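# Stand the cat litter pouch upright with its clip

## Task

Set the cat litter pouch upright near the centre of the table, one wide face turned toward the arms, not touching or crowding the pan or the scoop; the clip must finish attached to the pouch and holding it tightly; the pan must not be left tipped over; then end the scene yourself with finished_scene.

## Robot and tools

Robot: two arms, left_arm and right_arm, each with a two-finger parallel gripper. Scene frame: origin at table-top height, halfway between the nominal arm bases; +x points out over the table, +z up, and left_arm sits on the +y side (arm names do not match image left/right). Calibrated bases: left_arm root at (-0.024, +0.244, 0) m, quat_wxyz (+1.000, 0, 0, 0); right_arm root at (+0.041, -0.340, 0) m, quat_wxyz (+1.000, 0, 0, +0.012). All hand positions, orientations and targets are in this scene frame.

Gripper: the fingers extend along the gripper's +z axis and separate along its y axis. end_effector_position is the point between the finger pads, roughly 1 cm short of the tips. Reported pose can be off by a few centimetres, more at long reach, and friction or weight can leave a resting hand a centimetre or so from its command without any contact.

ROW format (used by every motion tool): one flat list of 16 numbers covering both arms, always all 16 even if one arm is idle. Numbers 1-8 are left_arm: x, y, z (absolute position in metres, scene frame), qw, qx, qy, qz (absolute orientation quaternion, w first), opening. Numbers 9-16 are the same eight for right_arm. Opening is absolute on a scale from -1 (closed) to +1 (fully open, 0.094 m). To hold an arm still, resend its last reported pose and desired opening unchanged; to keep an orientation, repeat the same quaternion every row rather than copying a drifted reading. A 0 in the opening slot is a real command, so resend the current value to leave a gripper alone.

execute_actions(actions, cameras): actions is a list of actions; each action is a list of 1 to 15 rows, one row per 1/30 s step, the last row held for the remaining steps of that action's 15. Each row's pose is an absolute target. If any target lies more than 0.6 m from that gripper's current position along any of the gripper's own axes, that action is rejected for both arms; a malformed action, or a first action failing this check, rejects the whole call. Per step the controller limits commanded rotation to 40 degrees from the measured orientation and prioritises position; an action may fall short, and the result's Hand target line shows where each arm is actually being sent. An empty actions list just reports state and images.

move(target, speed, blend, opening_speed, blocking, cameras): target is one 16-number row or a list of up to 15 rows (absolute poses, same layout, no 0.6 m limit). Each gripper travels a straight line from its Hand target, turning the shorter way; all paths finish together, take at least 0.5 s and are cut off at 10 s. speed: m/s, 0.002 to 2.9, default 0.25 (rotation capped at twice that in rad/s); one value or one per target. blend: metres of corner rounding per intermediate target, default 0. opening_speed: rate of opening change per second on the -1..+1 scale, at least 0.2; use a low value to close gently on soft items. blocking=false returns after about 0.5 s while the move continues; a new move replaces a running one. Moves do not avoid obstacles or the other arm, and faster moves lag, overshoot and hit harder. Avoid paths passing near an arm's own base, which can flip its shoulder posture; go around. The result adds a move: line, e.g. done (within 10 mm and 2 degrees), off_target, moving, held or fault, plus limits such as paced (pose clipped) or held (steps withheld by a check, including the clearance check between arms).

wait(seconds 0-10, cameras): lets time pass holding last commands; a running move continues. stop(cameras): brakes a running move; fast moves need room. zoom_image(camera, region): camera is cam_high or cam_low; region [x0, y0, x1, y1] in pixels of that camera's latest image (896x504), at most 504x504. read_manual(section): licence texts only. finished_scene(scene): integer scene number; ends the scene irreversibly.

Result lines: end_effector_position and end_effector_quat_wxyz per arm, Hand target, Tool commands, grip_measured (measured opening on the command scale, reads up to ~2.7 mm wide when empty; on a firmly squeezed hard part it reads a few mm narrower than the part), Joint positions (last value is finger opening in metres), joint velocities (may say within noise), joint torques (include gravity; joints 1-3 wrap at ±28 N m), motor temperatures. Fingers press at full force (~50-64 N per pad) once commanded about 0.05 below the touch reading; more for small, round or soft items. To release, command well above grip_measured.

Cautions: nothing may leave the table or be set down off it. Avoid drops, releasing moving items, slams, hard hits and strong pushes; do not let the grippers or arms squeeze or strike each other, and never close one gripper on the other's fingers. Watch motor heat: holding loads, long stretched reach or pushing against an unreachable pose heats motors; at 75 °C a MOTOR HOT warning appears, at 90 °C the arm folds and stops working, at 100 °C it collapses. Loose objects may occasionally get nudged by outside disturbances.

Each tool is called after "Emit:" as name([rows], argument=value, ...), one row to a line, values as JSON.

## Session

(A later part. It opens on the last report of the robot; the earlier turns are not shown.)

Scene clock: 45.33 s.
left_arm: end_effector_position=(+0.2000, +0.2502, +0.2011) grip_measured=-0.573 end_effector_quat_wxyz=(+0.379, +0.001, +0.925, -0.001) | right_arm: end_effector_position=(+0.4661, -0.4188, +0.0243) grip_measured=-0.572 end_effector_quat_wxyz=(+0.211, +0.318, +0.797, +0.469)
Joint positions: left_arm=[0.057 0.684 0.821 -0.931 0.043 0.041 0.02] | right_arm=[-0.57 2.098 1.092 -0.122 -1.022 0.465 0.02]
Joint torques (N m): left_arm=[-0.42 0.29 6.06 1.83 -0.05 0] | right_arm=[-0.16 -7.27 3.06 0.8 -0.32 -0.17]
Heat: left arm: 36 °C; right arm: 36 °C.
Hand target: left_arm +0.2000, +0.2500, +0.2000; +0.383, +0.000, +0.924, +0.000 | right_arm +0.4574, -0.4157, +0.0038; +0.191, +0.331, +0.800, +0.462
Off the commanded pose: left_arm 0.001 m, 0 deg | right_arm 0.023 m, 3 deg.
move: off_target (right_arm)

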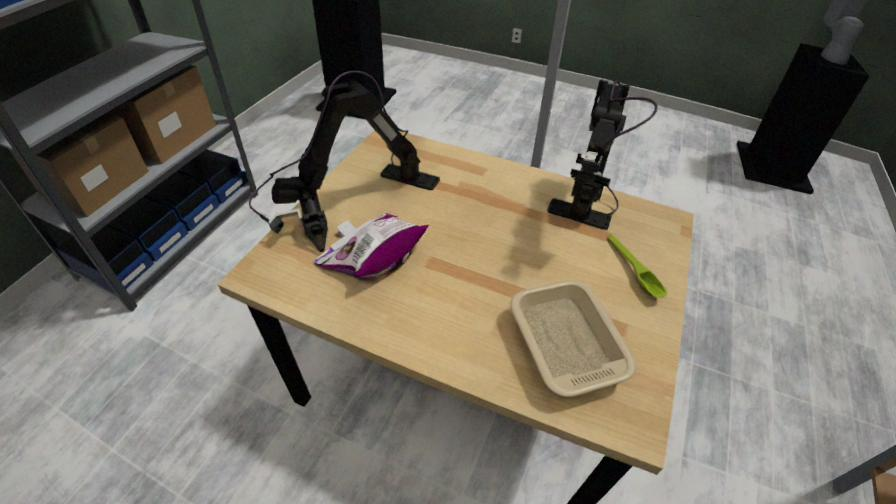

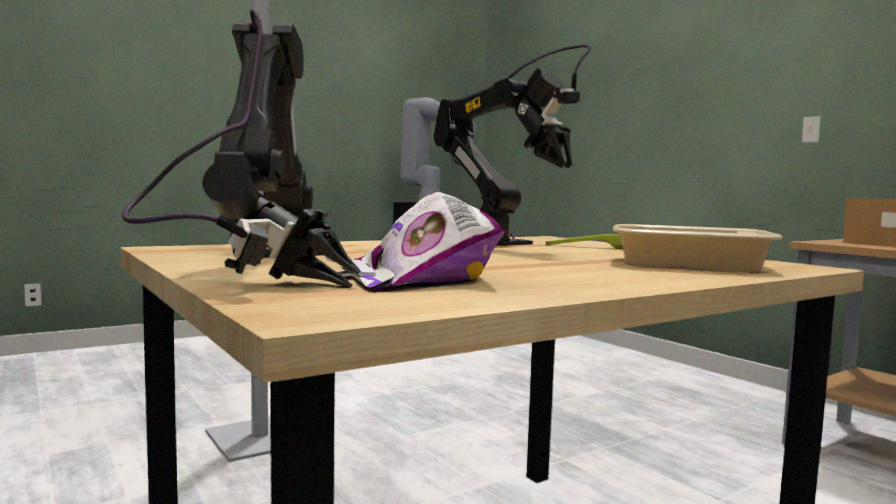

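Emit:
move([
  [0.20,0.25,0.2,0.3827,0,0.9239,0,-0.574,0.482,-0.399,0.012,0.1914,0.3314,0.8002,0.4620,-0.574],
], speed=[0.04], cameras=["all"])

Emit:
zoom_image(camera="cam_high", region=[280, 180, 440, 310])

Emit:
zoom_image(camera="cam_low", region=[260, 200, 440, 310])

Scene clock: 46.87 s.
left_arm: end_effector_position=(+0.2000, +0.2502, +0.2011) grip_measured=-0.573 end_effector_quat_wxyz=(+0.379, +0.001, +0.925, -0.001) | right_arm: end_effector_position=(+0.4792, -0.3988, +0.0248) grip_measured=-0.572 end_effector_quat_wxyz=(+0.198, +0.325, +0.794, +0.473)
Joint positions: left_arm=[0.057 0.684 0.821 -0.931 0.043 0.041 0.02] | right_arm=[-0.506 2.102 1.092 -0.053 -0.998 0.576 0.02]
Joint torques (N m): left_arm=[-0.46 0.23 5.96 1.86 -0.06 -0.02] | right_arm=[0.84 -7.46 6.12 0.86 -0.21 -0.01]
Heat: left arm: 36 °C; right arm: 36 °C.
Hand target: left_arm +0.2000, +0.2500, +0.2000; +0.383, +0.000, +0.924, +0.000 | right_arm +0.4814, -0.3989, +0.0123; +0.191, +0.331, +0.800, +0.462
Off the commanded pose: left_arm 0.001 m, 0 deg | right_arm 0.013 m, 2 deg.
move: off_target (right_arm)

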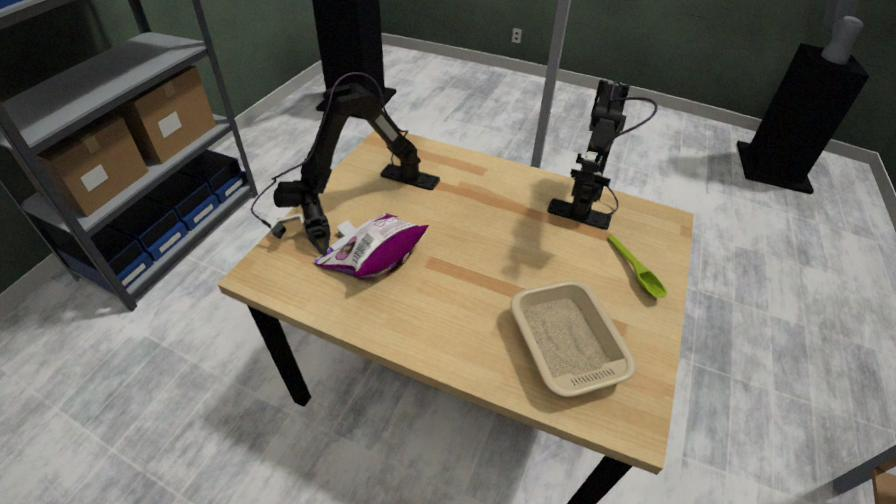

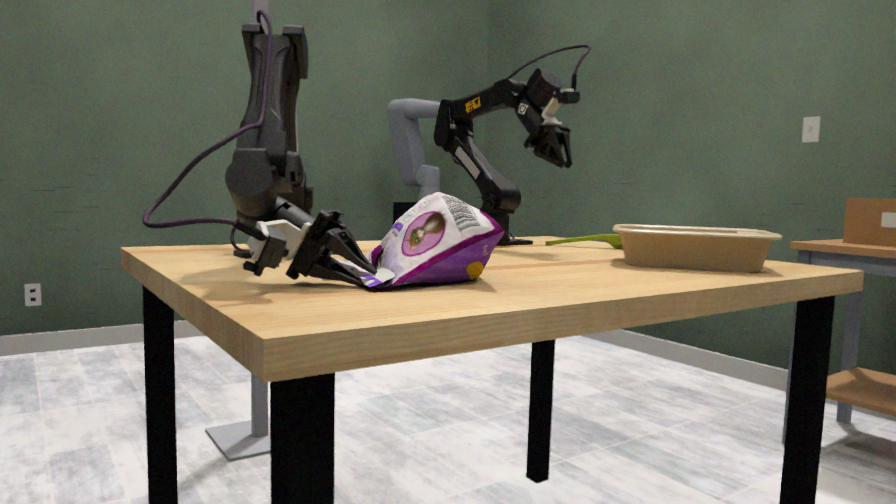

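Scaled by 3.150.

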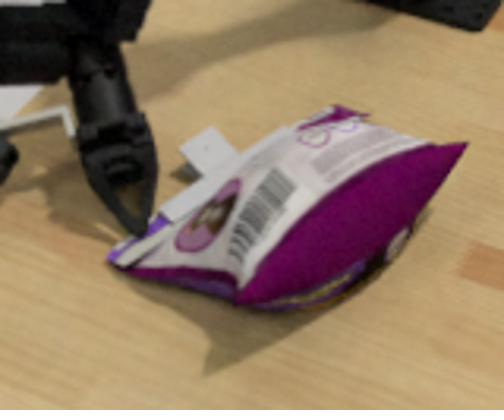

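Scaled by 2.800.

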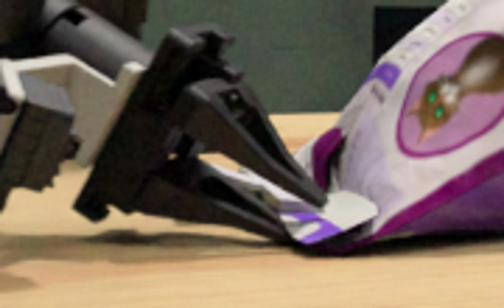

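Emit:
move([
  [0.20,0.25,0.2,0.3827,0,0.9239,0,-0.574,0.490,-0.400,0.012,0.1914,0.3314,0.8002,0.4620,-0.574],
  [0.20,0.25,0.2,0.3827,0,0.9239,0,-0.574,0.506,-0.385,0.012,0.1914,0.3314,0.8002,0.4620,-0.574],
], speed=[0.03,0.03], cameras=["all"])

Emit:
zoom_image(camera="cam_high", region=[280, 180, 440, 310])

Emit:
zoom_image(camera="cam_low", region=[260, 200, 440, 310])

Scene clock: 48.63 s.
left_arm: end_effector_position=(+0.2000, +0.2502, +0.2011) grip_measured=-0.573 end_effector_quat_wxyz=(+0.379, +0.001, +0.925, -0.001) | right_arm: end_effector_position=(+0.5020, -0.3882, +0.0253) grip_measured=-0.572 end_effector_quat_wxyz=(+0.200, +0.327, +0.794, +0.472)
Joint positions: left_arm=[0.057 0.684 0.821 -0.931 0.043 0.041 0.02] | right_arm=[-0.453 2.137 1.142 0.005 -0.967 0.663 0.02]
Joint torques (N m): left_arm=[-0.62 0.24 5.71 1.83 -0.07 -0.06] | right_arm=[1.28 -7.6 6.37 0.95 -0.2 -0.03]
Heat: left arm: 36 °C; right arm: 36 °C.
Hand target: left_arm +0.2000, +0.2500, +0.2000; +0.383, +0.000, +0.924, +0.000 | right_arm +0.5053, -0.3850, +0.0122; +0.191, +0.331, +0.800, +0.462
Off the commanded pose: left_arm 0.001 m, 0 deg | right_arm 0.014 m, 2 deg.
move: off_target (right_arm)

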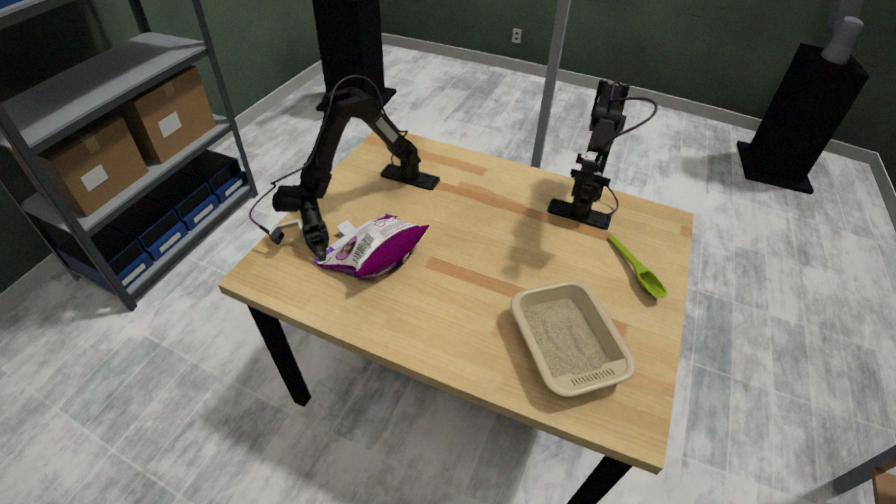

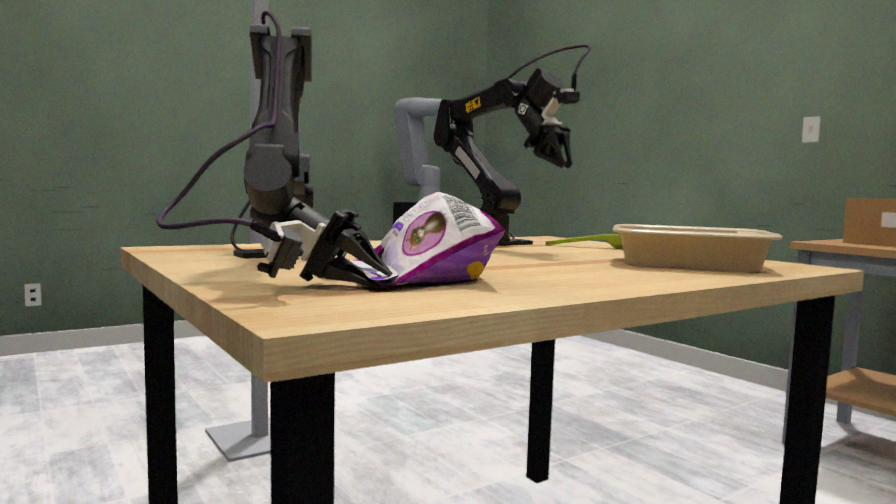

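Scaled by 3.150.

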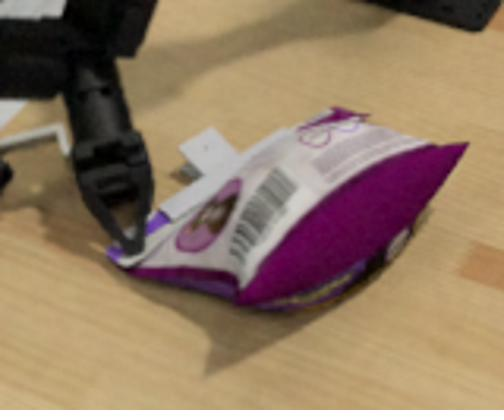

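Scaled by 2.800.

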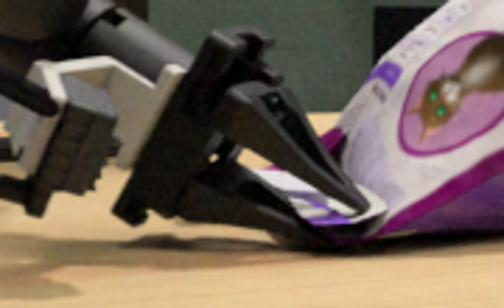

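Emit:
move([
  [0.20,0.25,0.2,0.3827,0,0.9239,0,-0.574,0.506,-0.385,0.014,0.1914,0.3314,0.8002,0.4620,-0.82],
  [0.20,0.25,0.2,0.3827,0,0.9239,0,-0.574,0.505,-0.385,0.045,0.2330,0.3036,0.7330,0.5625,-0.84],
], speed=[0.03,0.04], opening_speed=0.3, cameras=["all"])

Emit:
zoom_image(camera="cam_high", region=[280, 180, 440, 310])

Emit:
zoom_image(camera="cam_low", region=[260, 200, 440, 310])

Scene clock: 54.23 s.
left_arm: end_effector_position=(+0.2000, +0.2502, +0.2011) grip_measured=-0.573 end_effector_quat_wxyz=(+0.379, +0.001, +0.925, -0.001) | right_arm: end_effector_position=(+0.5058, -0.3845, +0.0430) grip_measured=-0.837 end_effector_quat_wxyz=(+0.224, +0.319, +0.737, +0.553)
Joint positions: left_arm=[0.057 0.684 0.821 -0.931 0.043 0.041 0.02] | right_arm=[-0.473 2.169 1.044 0.393 -1.123 0.914 0.008]
Joint torques (N m): left_arm=[-0.5 0.35 5.78 1.83 -0.09 -0.06] | right_arm=[-0.94 -8.96 4.08 1.63 -0.74 -0.06]
Heat: left arm: 36 °C; right arm: 38 °C.
Hand target: left_arm +0.2000, +0.2500, +0.2000; +0.383, +0.000, +0.924, +0.000 | right_arm +0.5048, -0.3849, +0.0449; +0.232, +0.303, +0.734, +0.562
Off the commanded pose: left_arm 0.001 m, 0 deg | right_arm 0.002 m, 2 deg.
move: done

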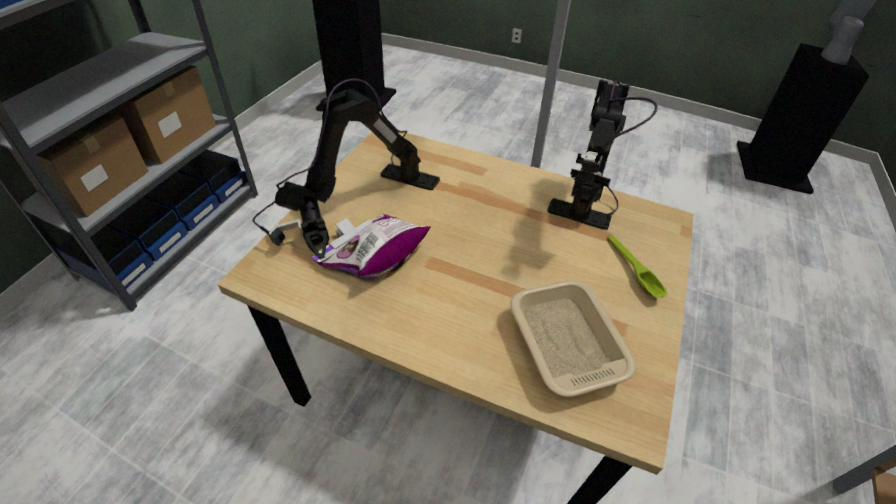

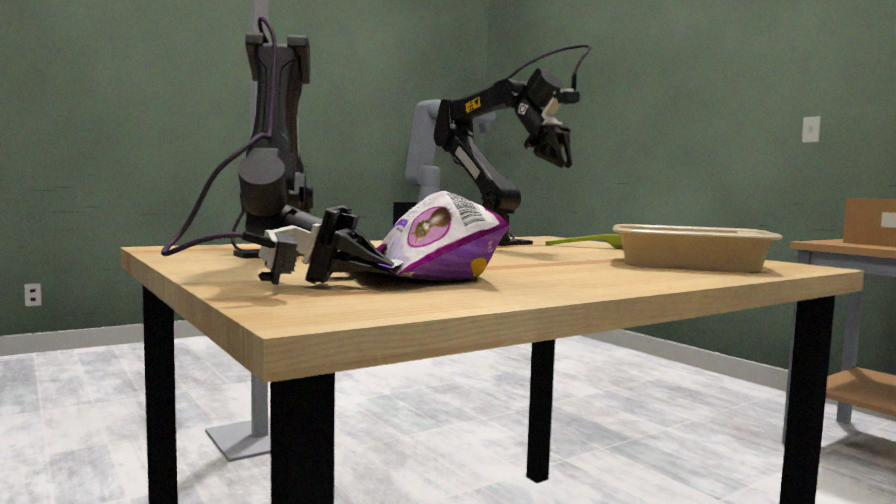

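Scaled by 3.150.

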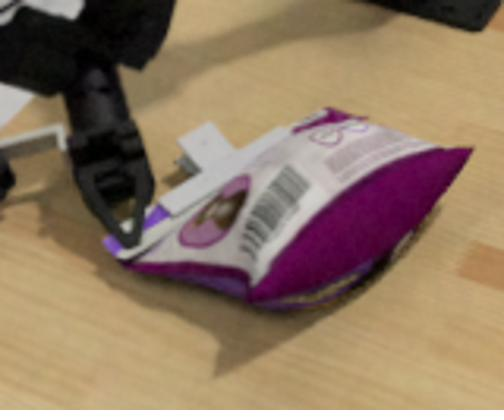

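Scaled by 2.800.

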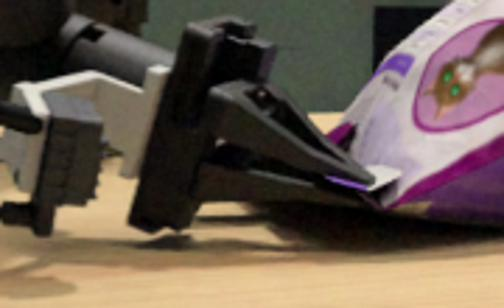

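Emit:
move([
  [0.20,0.25,0.2,0.3827,0,0.9239,0,-0.574,0.505,-0.385,0.050,0.2330,0.3036,0.7330,0.5625,-1],
  [0.20,0.25,0.2,0.3827,0,0.9239,0,-0.574,0.44,-0.385,0.055,0.3271,0.4263,0.6691,0.5135,-1],
], speed=[0.03,0.06], opening_speed=0.3, cameras=["all"])

Emit:
zoom_image(camera="cam_high", region=[280, 180, 440, 310])

Scene clock: 58.63 s.
left_arm: end_effector_position=(+0.2000, +0.2502, +0.2011) grip_measured=-0.573 end_effector_quat_wxyz=(+0.379, +0.001, +0.925, -0.001) | right_arm: end_effector_position=(+0.4412, -0.3934, +0.0423) grip_measured=-0.982 end_effector_quat_wxyz=(+0.320, +0.449, +0.666, +0.502)
Joint positions: left_arm=[0.057 0.684 0.821 -0.931 0.043 0.041 0.02] | right_arm=[-0.491 1.973 0.51 1.02 -0.828 1.259 0.001]
Joint torques (N m): left_arm=[-0.58 0.35 5.87 1.8 -0.11 -0.05] | right_arm=[1.11 -9.32 2.3 1.77 -0.53 -0.06]
Heat: left arm: 36 °C; right arm: 39 °C.
Hand target: left_arm +0.2000, +0.2500, +0.1999; +0.383, +0.000, +0.924, +0.000 | right_arm +0.4401, -0.3850, +0.0544; +0.327, +0.426, +0.669, +0.513
Off the commanded pose: left_arm 0.001 m, 0 deg | right_arm 0.015 m, 3 deg.
move: off_target (right_arm)

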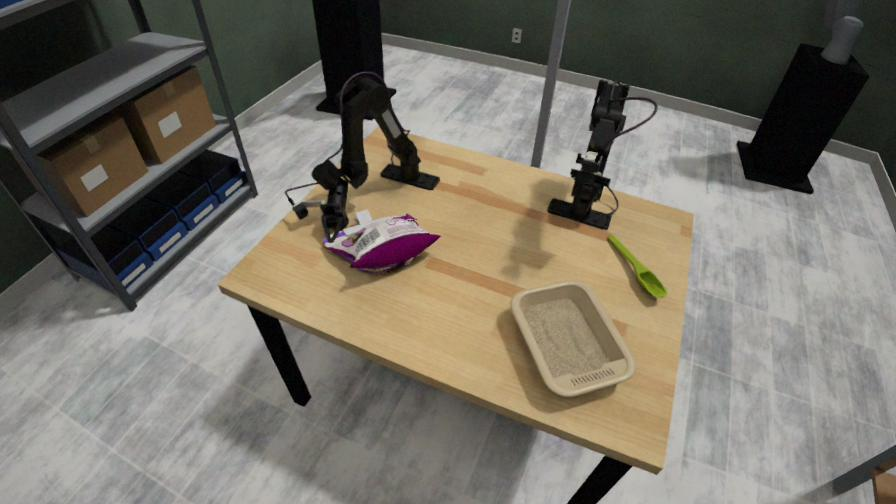

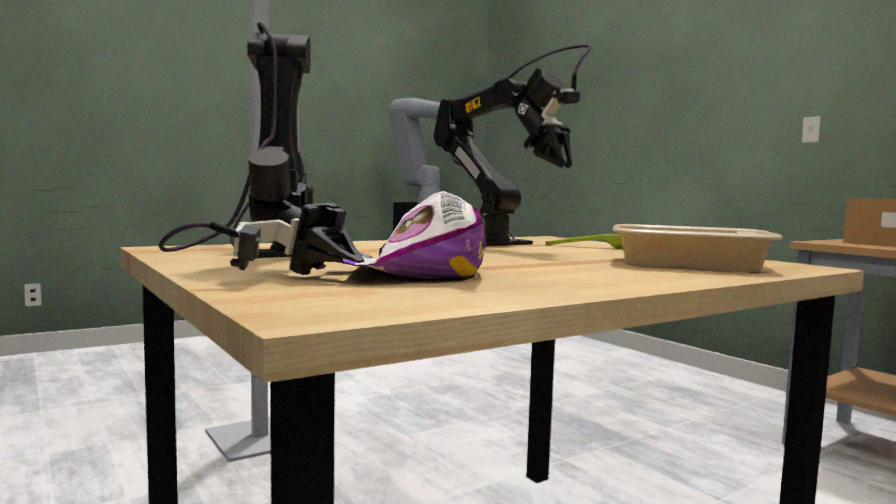

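Scaled by 3.150.

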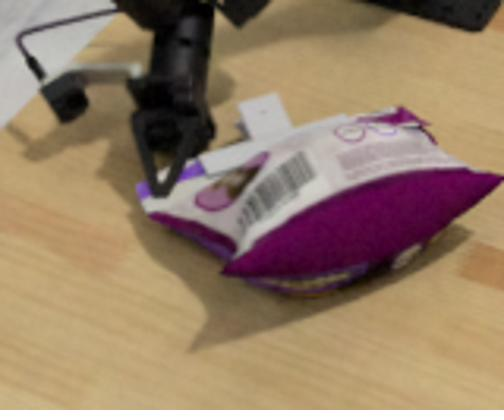

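Emit:
move([
  [0.20,0.25,0.2,0.3827,0,0.9239,0,-0.574,0.38,-0.365,0.065,0.4113,0.5360,0.5849,0.4488,-1],
], speed=[0.06], cameras=["all"])

Emit:
zoom_image(camera="cam_high", region=[300, 180, 460, 310])

Scene clock: 62.20 s.
left_arm: end_effector_position=(+0.2000, +0.2502, +0.2011) grip_measured=-0.573 end_effector_quat_wxyz=(+0.379, +0.001, +0.925, -0.001) | right_arm: end_effector_position=(+0.3795, -0.3770, +0.0538) grip_measured=-0.982 end_effector_quat_wxyz=(+0.409, +0.559, +0.580, +0.429)
Joint positions: left_arm=[0.057 0.684 0.821 -0.931 0.043 0.041 0.02] | right_arm=[-0.288 1.758 0.1 1.343 -0.292 1.484 0.001]
Joint torques (N m): left_arm=[-0.43 0.25 5.85 1.79 -0.1 -0.04] | right_arm=[2.02 -5.91 1.63 2.01 -0.43 -0.08]
Heat: left arm: 36 °C; right arm: 39 °C.
Hand target: left_arm +0.2000, +0.2500, +0.1999; +0.383, +0.000, +0.924, +0.000 | right_arm +0.3800, -0.3652, +0.0646; +0.411, +0.536, +0.585, +0.449
Off the commanded pose: left_arm 0.001 m, 0 deg | right_arm 0.016 m, 4 deg.
move: off_target (right_arm)

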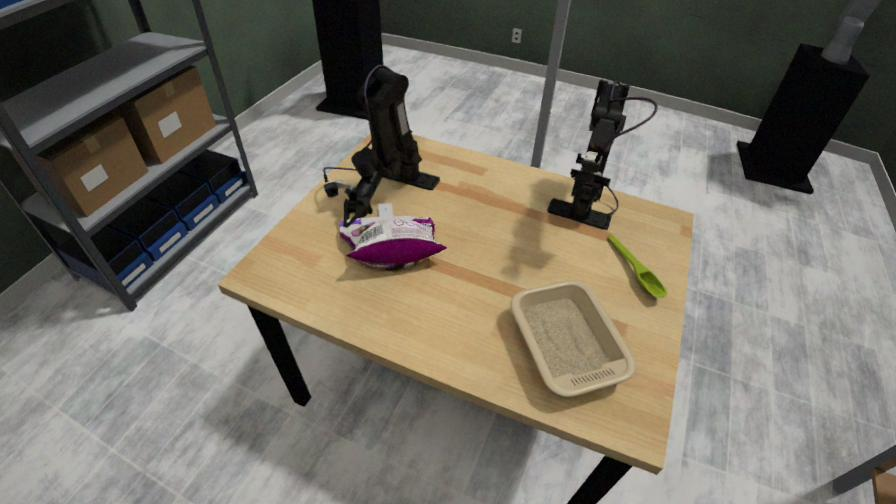

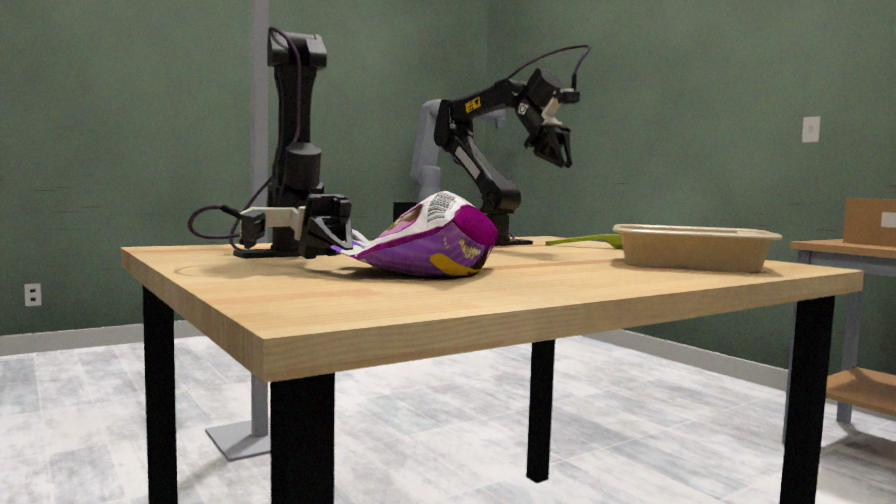

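Scaled by 3.150.

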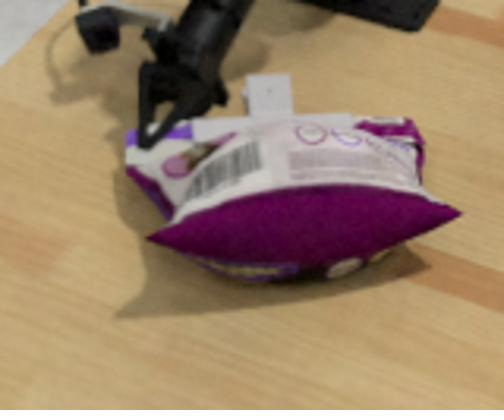

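Emit:
move([
  [0.20,0.0,0.16,0.2309,-0.3999,0.7682,-0.4436,-0.5,0.38,-0.365,0.065,0.4113,0.5360,0.5849,0.4488,-1],
  [0.208,-0.130,0.06,0.2309,-0.3999,0.7682,-0.4436,-0.5,0.38,-0.365,0.065,0.4113,0.5360,0.5849,0.4488,-1],
  [0.208,-0.130,0.03,0.2309,-0.3999,0.7682,-0.4436,-0.5,0.38,-0.365,0.065,0.4113,0.5360,0.5849,0.4488,-1],
], speed=[0.25,0.12,0.05], cameras=["all"])

Emit:
zoom_image(camera="cam_high", region=[340, 180, 480, 290])

Emit:
zoom_image(camera="cam_low", region=[280, 170, 540, 300])

Scene clock: 68.17 s.
left_arm: end_effector_position=(+0.2087, -0.1339, +0.0375) grip_measured=-0.501 end_effector_quat_wxyz=(+0.223, -0.400, +0.764, -0.453) | right_arm: end_effector_position=(+0.3794, -0.3770, +0.0539) grip_measured=-0.982 end_effector_quat_wxyz=(+0.409, +0.559, +0.579, +0.429)
Joint positions: left_arm=[-1.216 1.884 0.691 0.6 -0.503 -1.909 0.023] | right_arm=[-0.288 1.758 0.099 1.344 -0.292 1.484 0.001]
Joint torques (N m): left_arm=[-0.21 -6.22 4.72 1.85 -0.37 0.03] | right_arm=[1.91 -5.89 1.84 2.07 -0.42 -0.06]
Motor temperatures (°C): left_arm=[29 31 36 33 28 30 28] | right_arm=[27 38 33 38 26 27 28]
Heat: left arm: 36 °C; right arm: 38 °C.
Hand target: left_arm +0.2080, -0.1299, +0.0301; +0.231, -0.400, +0.768, -0.444 | right_arm +0.3799, -0.3652, +0.0645; +0.411, +0.536, +0.585, +0.449
Off the commanded pose: left_arm 0.008 m, 1 deg | right_arm 0.016 m, 4 deg.
move: off_target (right_arm)

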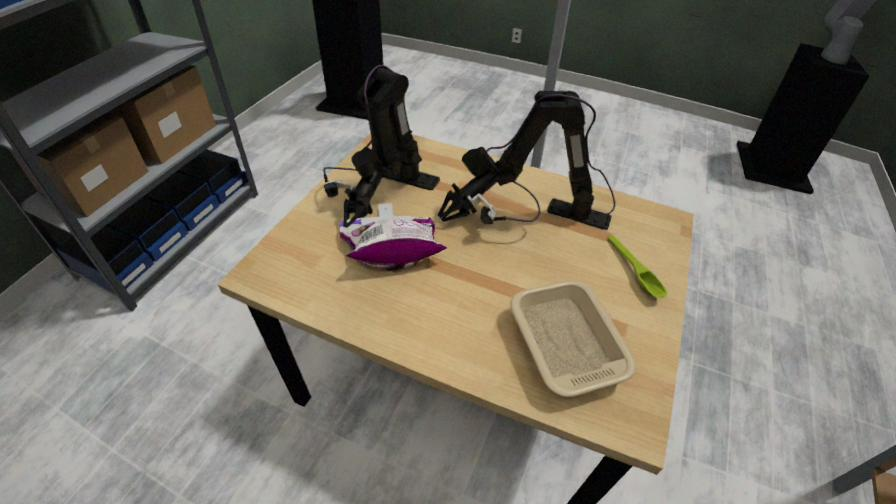

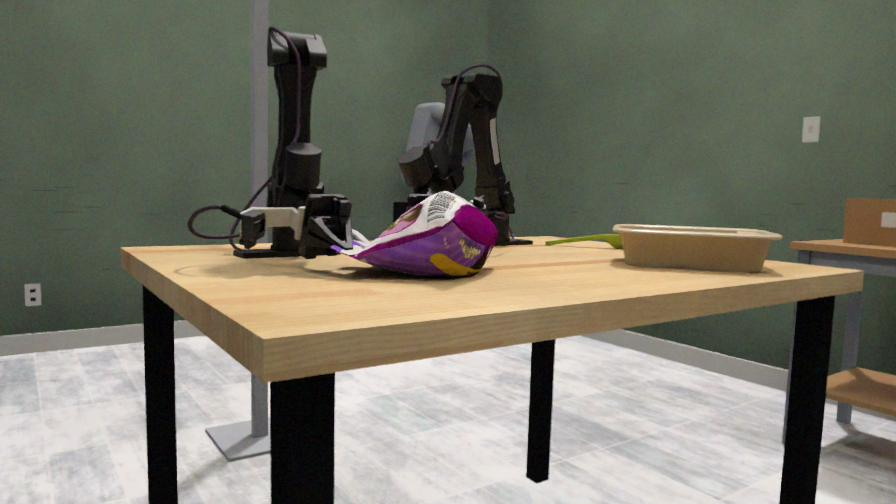

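Scaled by 3.600.

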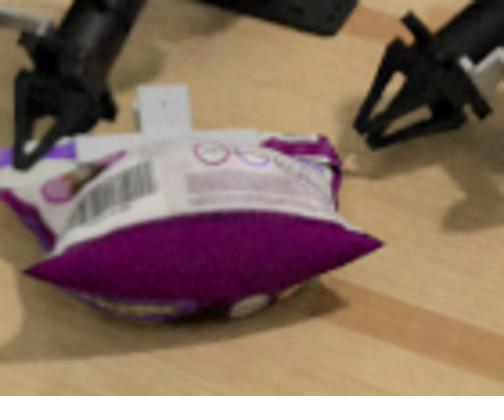

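Scaled by 1.938.

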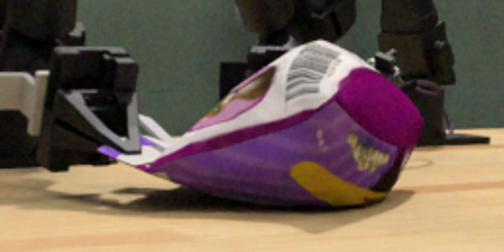

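Emit:
move([
  [0.208,-0.130,0.018,0.2309,-0.3999,0.7682,-0.4436,-0.5,0.38,-0.365,0.065,0.4113,0.5360,0.5849,0.4488,-1],
  [0.228,-0.144,0.018,0.2309,-0.3999,0.7682,-0.4436,-0.5,0.38,-0.365,0.065,0.4113,0.5360,0.5849,0.4488,-1],
], speed=[0.04,0.04], cameras=["all"])

Emit:
zoom_image(camera="cam_high", region=[400, 190, 470, 250])

Scene clock: 69.70 s.
left_arm: end_effector_position=(+0.2253, -0.1426, +0.0228) grip_measured=-0.501 end_effector_quat_wxyz=(+0.227, -0.403, +0.763, -0.451) | right_arm: end_effector_position=(+0.3794, -0.3770, +0.0539) grip_measured=-0.982 end_effector_quat_wxyz=(+0.409, +0.559, +0.579, +0.430)
Joint positions: left_arm=[-1.182 1.981 0.745 0.649 -0.484 -1.891 0.023] | right_arm=[-0.288 1.758 0.099 1.344 -0.292 1.485 0.001]
Joint torques (N m): left_arm=[0.21 -6.38 6.63 1.68 -0.19 0.16] | right_arm=[1.83 -5.82 1.7 2 -0.38 -0.08]
Heat: left arm: 36 °C; right arm: 38 °C.
Hand target: left_arm +0.2279, -0.1438, +0.0181; +0.231, -0.400, +0.768, -0.444 | right_arm +0.3799, -0.3652, +0.0645; +0.411, +0.536, +0.585, +0.449
Off the commanded pose: left_arm 0.006 m, 1 deg | right_arm 0.016 m, 4 deg.
move: off_target (right_arm)

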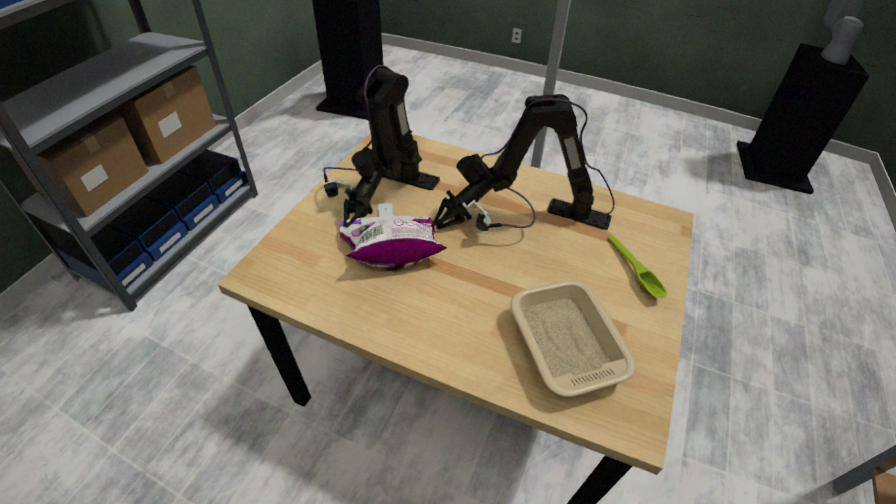

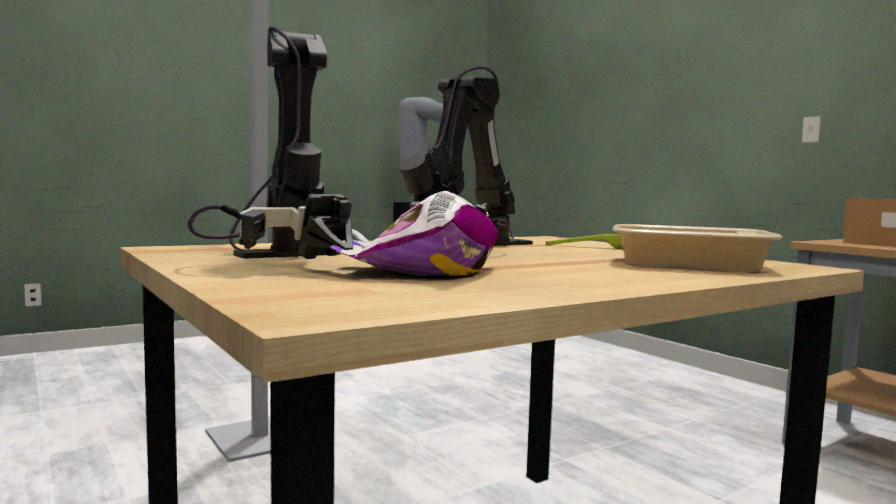

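Scaled by 7.200.

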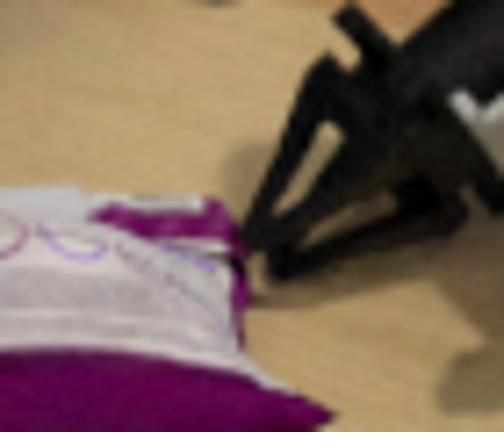

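Emit:
move([
  [0.222,-0.140,0.024,0.2309,-0.3999,0.7682,-0.4436,-0.3,0.38,-0.365,0.065,0.4113,0.5360,0.5849,0.4488,-1],
  [0.242,-0.154,0.024,0.2309,-0.3999,0.7682,-0.4436,-0.3,0.38,-0.365,0.065,0.4113,0.5360,0.5849,0.4488,-1],
], speed=[0.04,0.03], cameras=["all"])

Emit:
zoom_image(camera="cam_high", region=[400, 190, 470, 250])

Scene clock: 71.83 s.
left_arm: end_effector_position=(+0.2370, -0.1509, +0.0272) grip_measured=-0.301 end_effector_quat_wxyz=(+0.228, -0.402, +0.765, -0.449) | right_arm: end_effector_position=(+0.3794, -0.3771, +0.0539) grip_measured=-0.982 end_effector_quat_wxyz=(+0.409, +0.560, +0.579, +0.429)
Joint positions: left_arm=[-1.159 1.995 0.803 0.607 -0.465 -1.873 0.033] | right_arm=[-0.288 1.758 0.099 1.344 -0.292 1.485 0.001]
Joint torques (N m): left_arm=[0.66 -6.64 7.5 1.67 -0.14 0.17] | right_arm=[1.8 -6.02 1.7 2.02 -0.46 0]
Heat: left arm: 36 °C; right arm: 39 °C.
Hand target: left_arm +0.2419, -0.1537, +0.0240; +0.231, -0.400, +0.768, -0.444 | right_arm +0.3799, -0.3652, +0.0645; +0.411, +0.536, +0.585, +0.449
Off the commanded pose: left_arm 0.007 m, 1 deg | right_arm 0.016 m, 4 deg.
move: off_target (right_arm)

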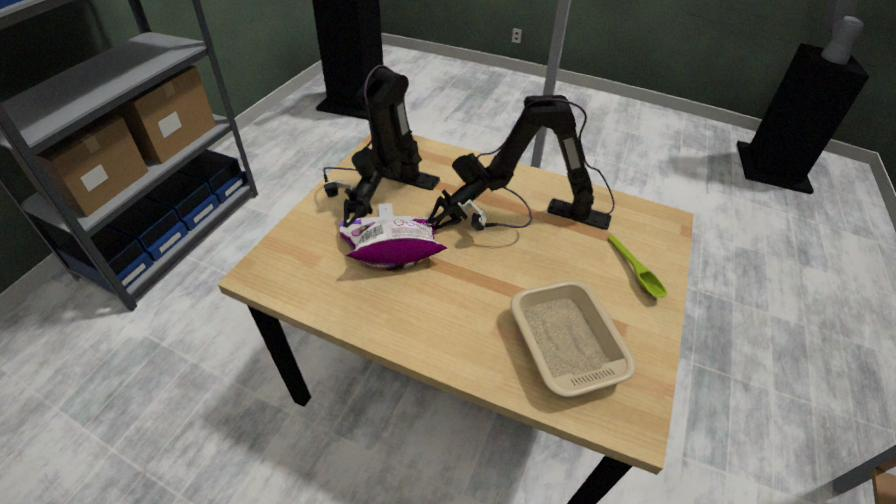

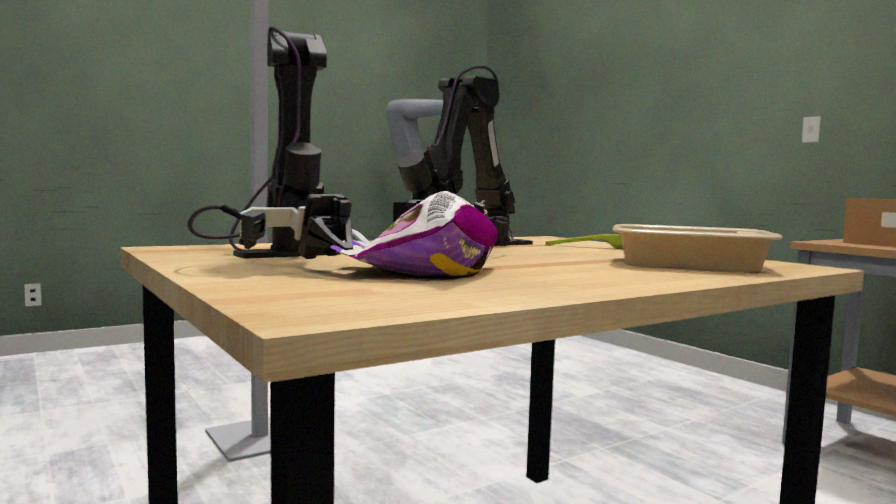

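Scaled by 7.200.

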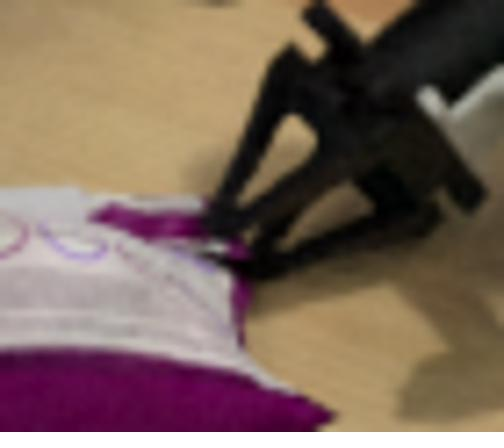

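Emit:
move([
  [0.262,-0.166,0.024,0.2309,-0.3999,0.7682,-0.4436,-0.3,0.38,-0.365,0.065,0.4113,0.5360,0.5849,0.4488,-1],
], speed=[0.03], cameras=["all"])

Emit:
zoom_image(camera="cam_high", region=[400, 190, 470, 250])

Scene clock: 73.03 s.
left_arm: end_effector_position=(+0.2515, -0.1569, +0.0263) grip_measured=-0.301 end_effector_quat_wxyz=(+0.235, -0.399, +0.770, -0.438) | right_arm: end_effector_position=(+0.3803, -0.3785, +0.0567) grip_measured=-0.982 end_effector_quat_wxyz=(+0.415, +0.558, +0.576, +0.430)
Joint positions: left_arm=[-1.132 2.024 0.869 0.558 -0.453 -1.846 0.033] | right_arm=[-0.288 1.758 0.099 1.356 -0.285 1.486 0.001]
Joint torques (N m): left_arm=[1.59 -5.76 9.26 1.95 0.09 0.08] | right_arm=[1.83 -6.05 1.72 1.95 -0.51 -0.05]
Heat: left arm: 36 °C; right arm: 39 °C.
Hand target: left_arm +0.2616, -0.1651, +0.0243; +0.231, -0.400, +0.768, -0.444 | right_arm +0.3799, -0.3653, +0.0646; +0.411, +0.536, +0.585, +0.449
Off the commanded pose: left_arm 0.014 m, 1 deg | right_arm 0.016 m, 3 deg.
move: off_target (left_arm, right_arm)

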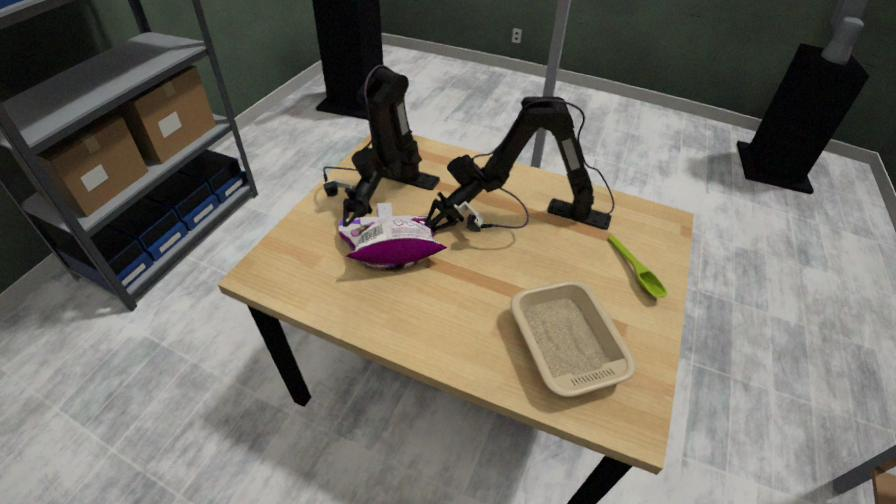

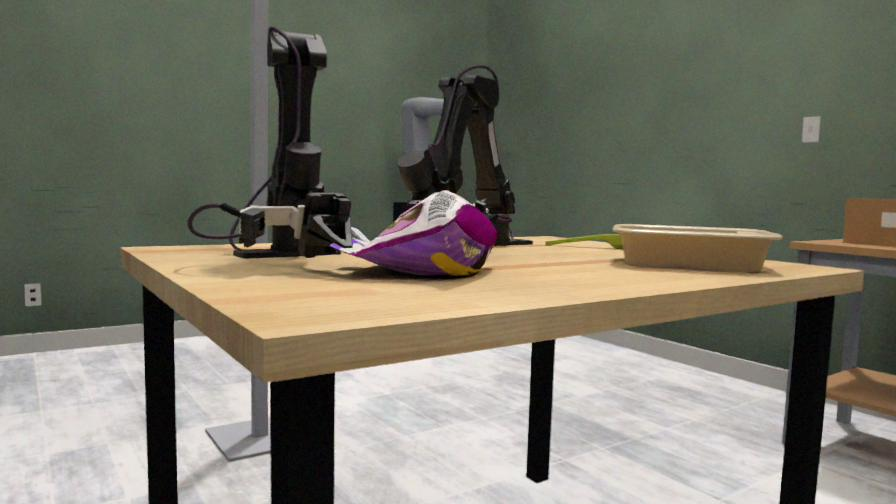

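Scaled by 7.200.

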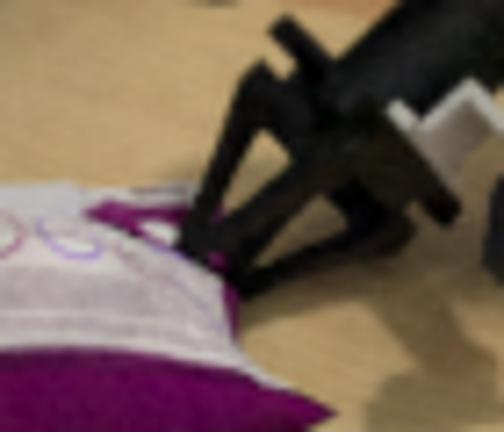

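Emit:
move([
  [0.262,-0.166,0.024,0.2309,-0.3999,0.7682,-0.4436,-0.85,0.38,-0.365,0.065,0.4113,0.5360,0.5849,0.4488,-1],
], speed=[0.03], opening_speed=0.3, cameras=["all"])

Emit:
zoom_image(camera="cam_high", region=[400, 190, 470, 250])

Scene clock: 75.23 s.
left_arm: end_effector_position=(+0.2500, -0.1547, +0.0183) grip_measured=-0.847 end_effector_quat_wxyz=(+0.232, -0.398, +0.779, -0.426) | right_arm: end_effector_position=(+0.3804, -0.3787, +0.0569) grip_measured=-0.982 end_effector_quat_wxyz=(+0.415, +0.558, +0.575, +0.430)
Joint positions: left_arm=[-1.13 2.034 0.87 0.538 -0.443 -1.844 0.007] | right_arm=[-0.288 1.758 0.099 1.357 -0.284 1.486 0.001]
Joint torques (N m): left_arm=[1.39 -6.57 8.92 2.14 -0.05 0.04] | right_arm=[1.68 -6 1.73 1.9 -0.52 -0.11]
Heat: left arm: 36 °C; right arm: 39 °C.
Hand target: left_arm +0.2614, -0.1649, +0.0245; +0.231, -0.400, +0.768, -0.443 | right_arm +0.3799, -0.3653, +0.0646; +0.411, +0.536, +0.585, +0.449
Off the commanded pose: left_arm 0.017 m, 2 deg | right_arm 0.016 m, 4 deg.
move: off_target (left_arm, right_arm)

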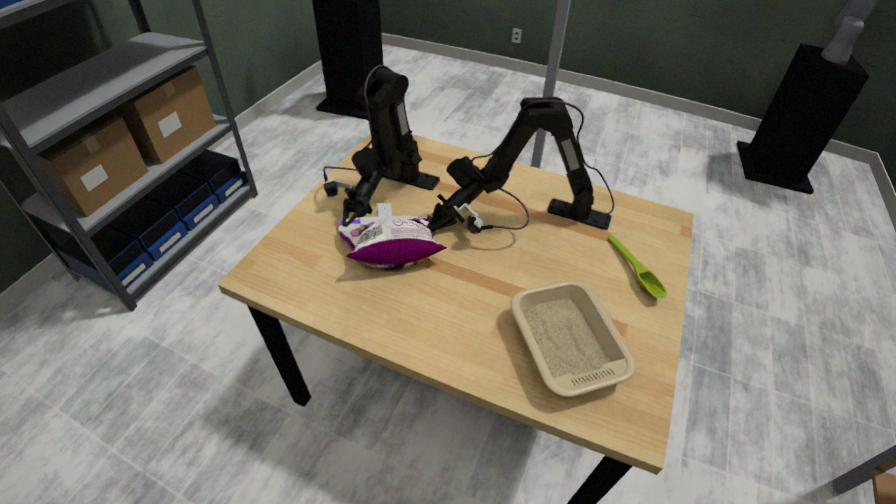

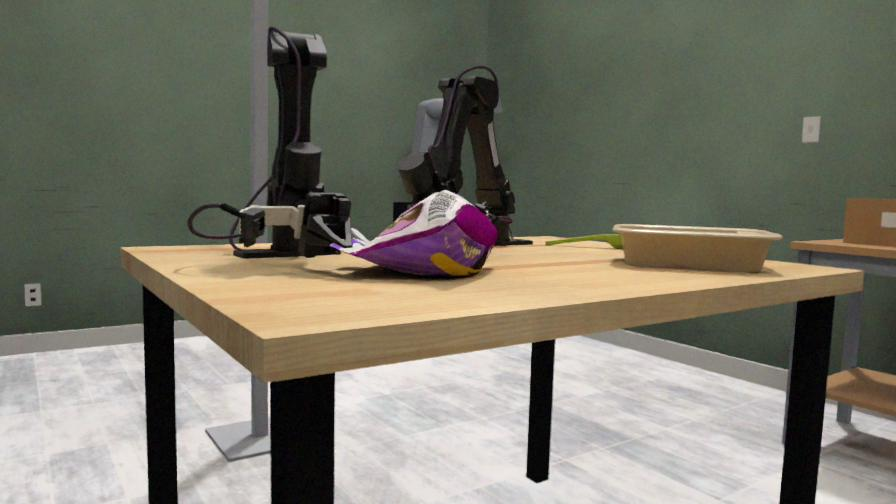

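Scaled by 7.200.

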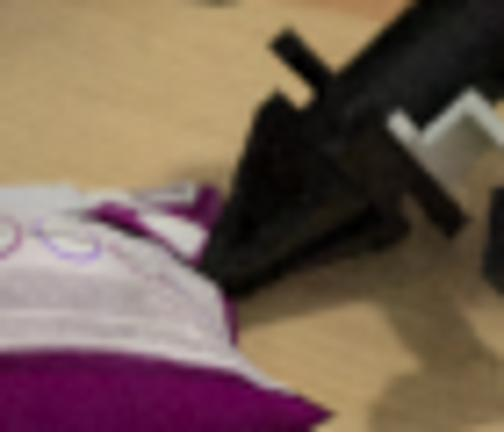

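Emit:
move([
  [0.255,-0.158,0.026,0.2309,-0.3999,0.7682,-0.4436,-1,0.38,-0.365,0.07,0.4113,0.5360,0.5849,0.4488,-1],
  [0.255,-0.152,0.08,0.2811,-0.3663,0.7037,-0.5400,-1,0.38,-0.36,0.08,0.4113,0.5360,0.5849,0.4488,-1],
], speed=[0.03,0.04], opening_speed=0.3, cameras=["all"])

Emit:
zoom_image(camera="cam_high", region=[330, 170, 470, 290])

Scene clock: 80.60 s.
left_arm: end_effector_position=(+0.2570, -0.1539, +0.0701) grip_measured=-0.995 end_effector_quat_wxyz=(+0.275, -0.370, +0.708, -0.535) | right_arm: end_effector_position=(+0.3784, -0.3724, +0.0701) grip_measured=-0.982 end_effector_quat_wxyz=(+0.413, +0.557, +0.579, +0.429)
Joint positions: left_arm=[-1.133 2.014 0.748 0.946 -0.497 -1.734 0] | right_arm=[-0.259 1.59 0.099 1.185 -0.259 1.49 0.001]
Joint torques (N m): left_arm=[-0.39 -10.55 4.03 2.01 -0.28 0.16] | right_arm=[1.65 -5.6 3.34 1.83 -0.49 0.03]
Heat: left arm: 36 °C; right arm: 39 °C.
Hand target: left_arm +0.2552, -0.1522, +0.0799; +0.281, -0.366, +0.704, -0.540 | right_arm +0.3798, -0.3602, +0.0796; +0.411, +0.536, +0.585, +0.449
Off the commanded pose: left_arm 0.010 m, 1 deg | right_arm 0.016 m, 3 deg.
move: off_target (right_arm)

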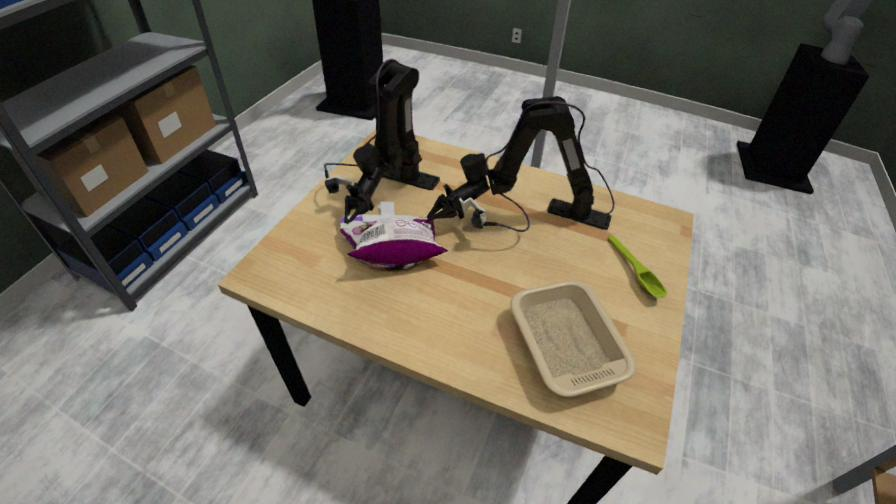

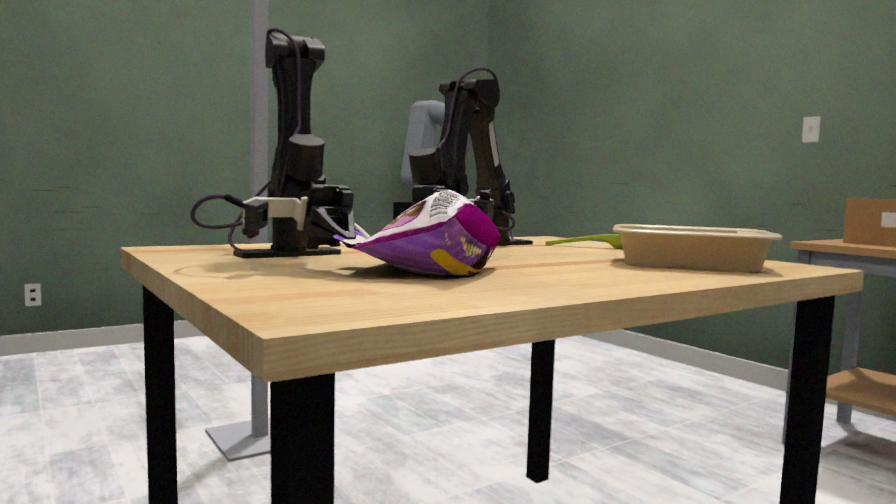

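Scaled by 3.600.

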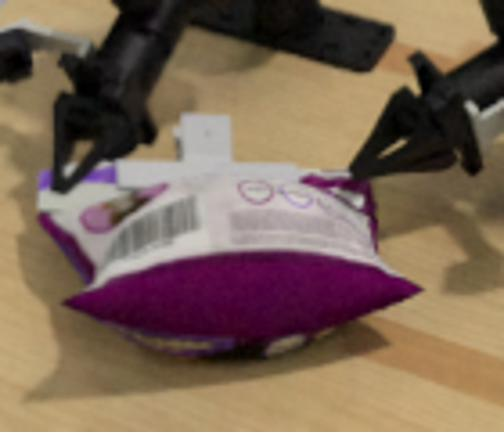

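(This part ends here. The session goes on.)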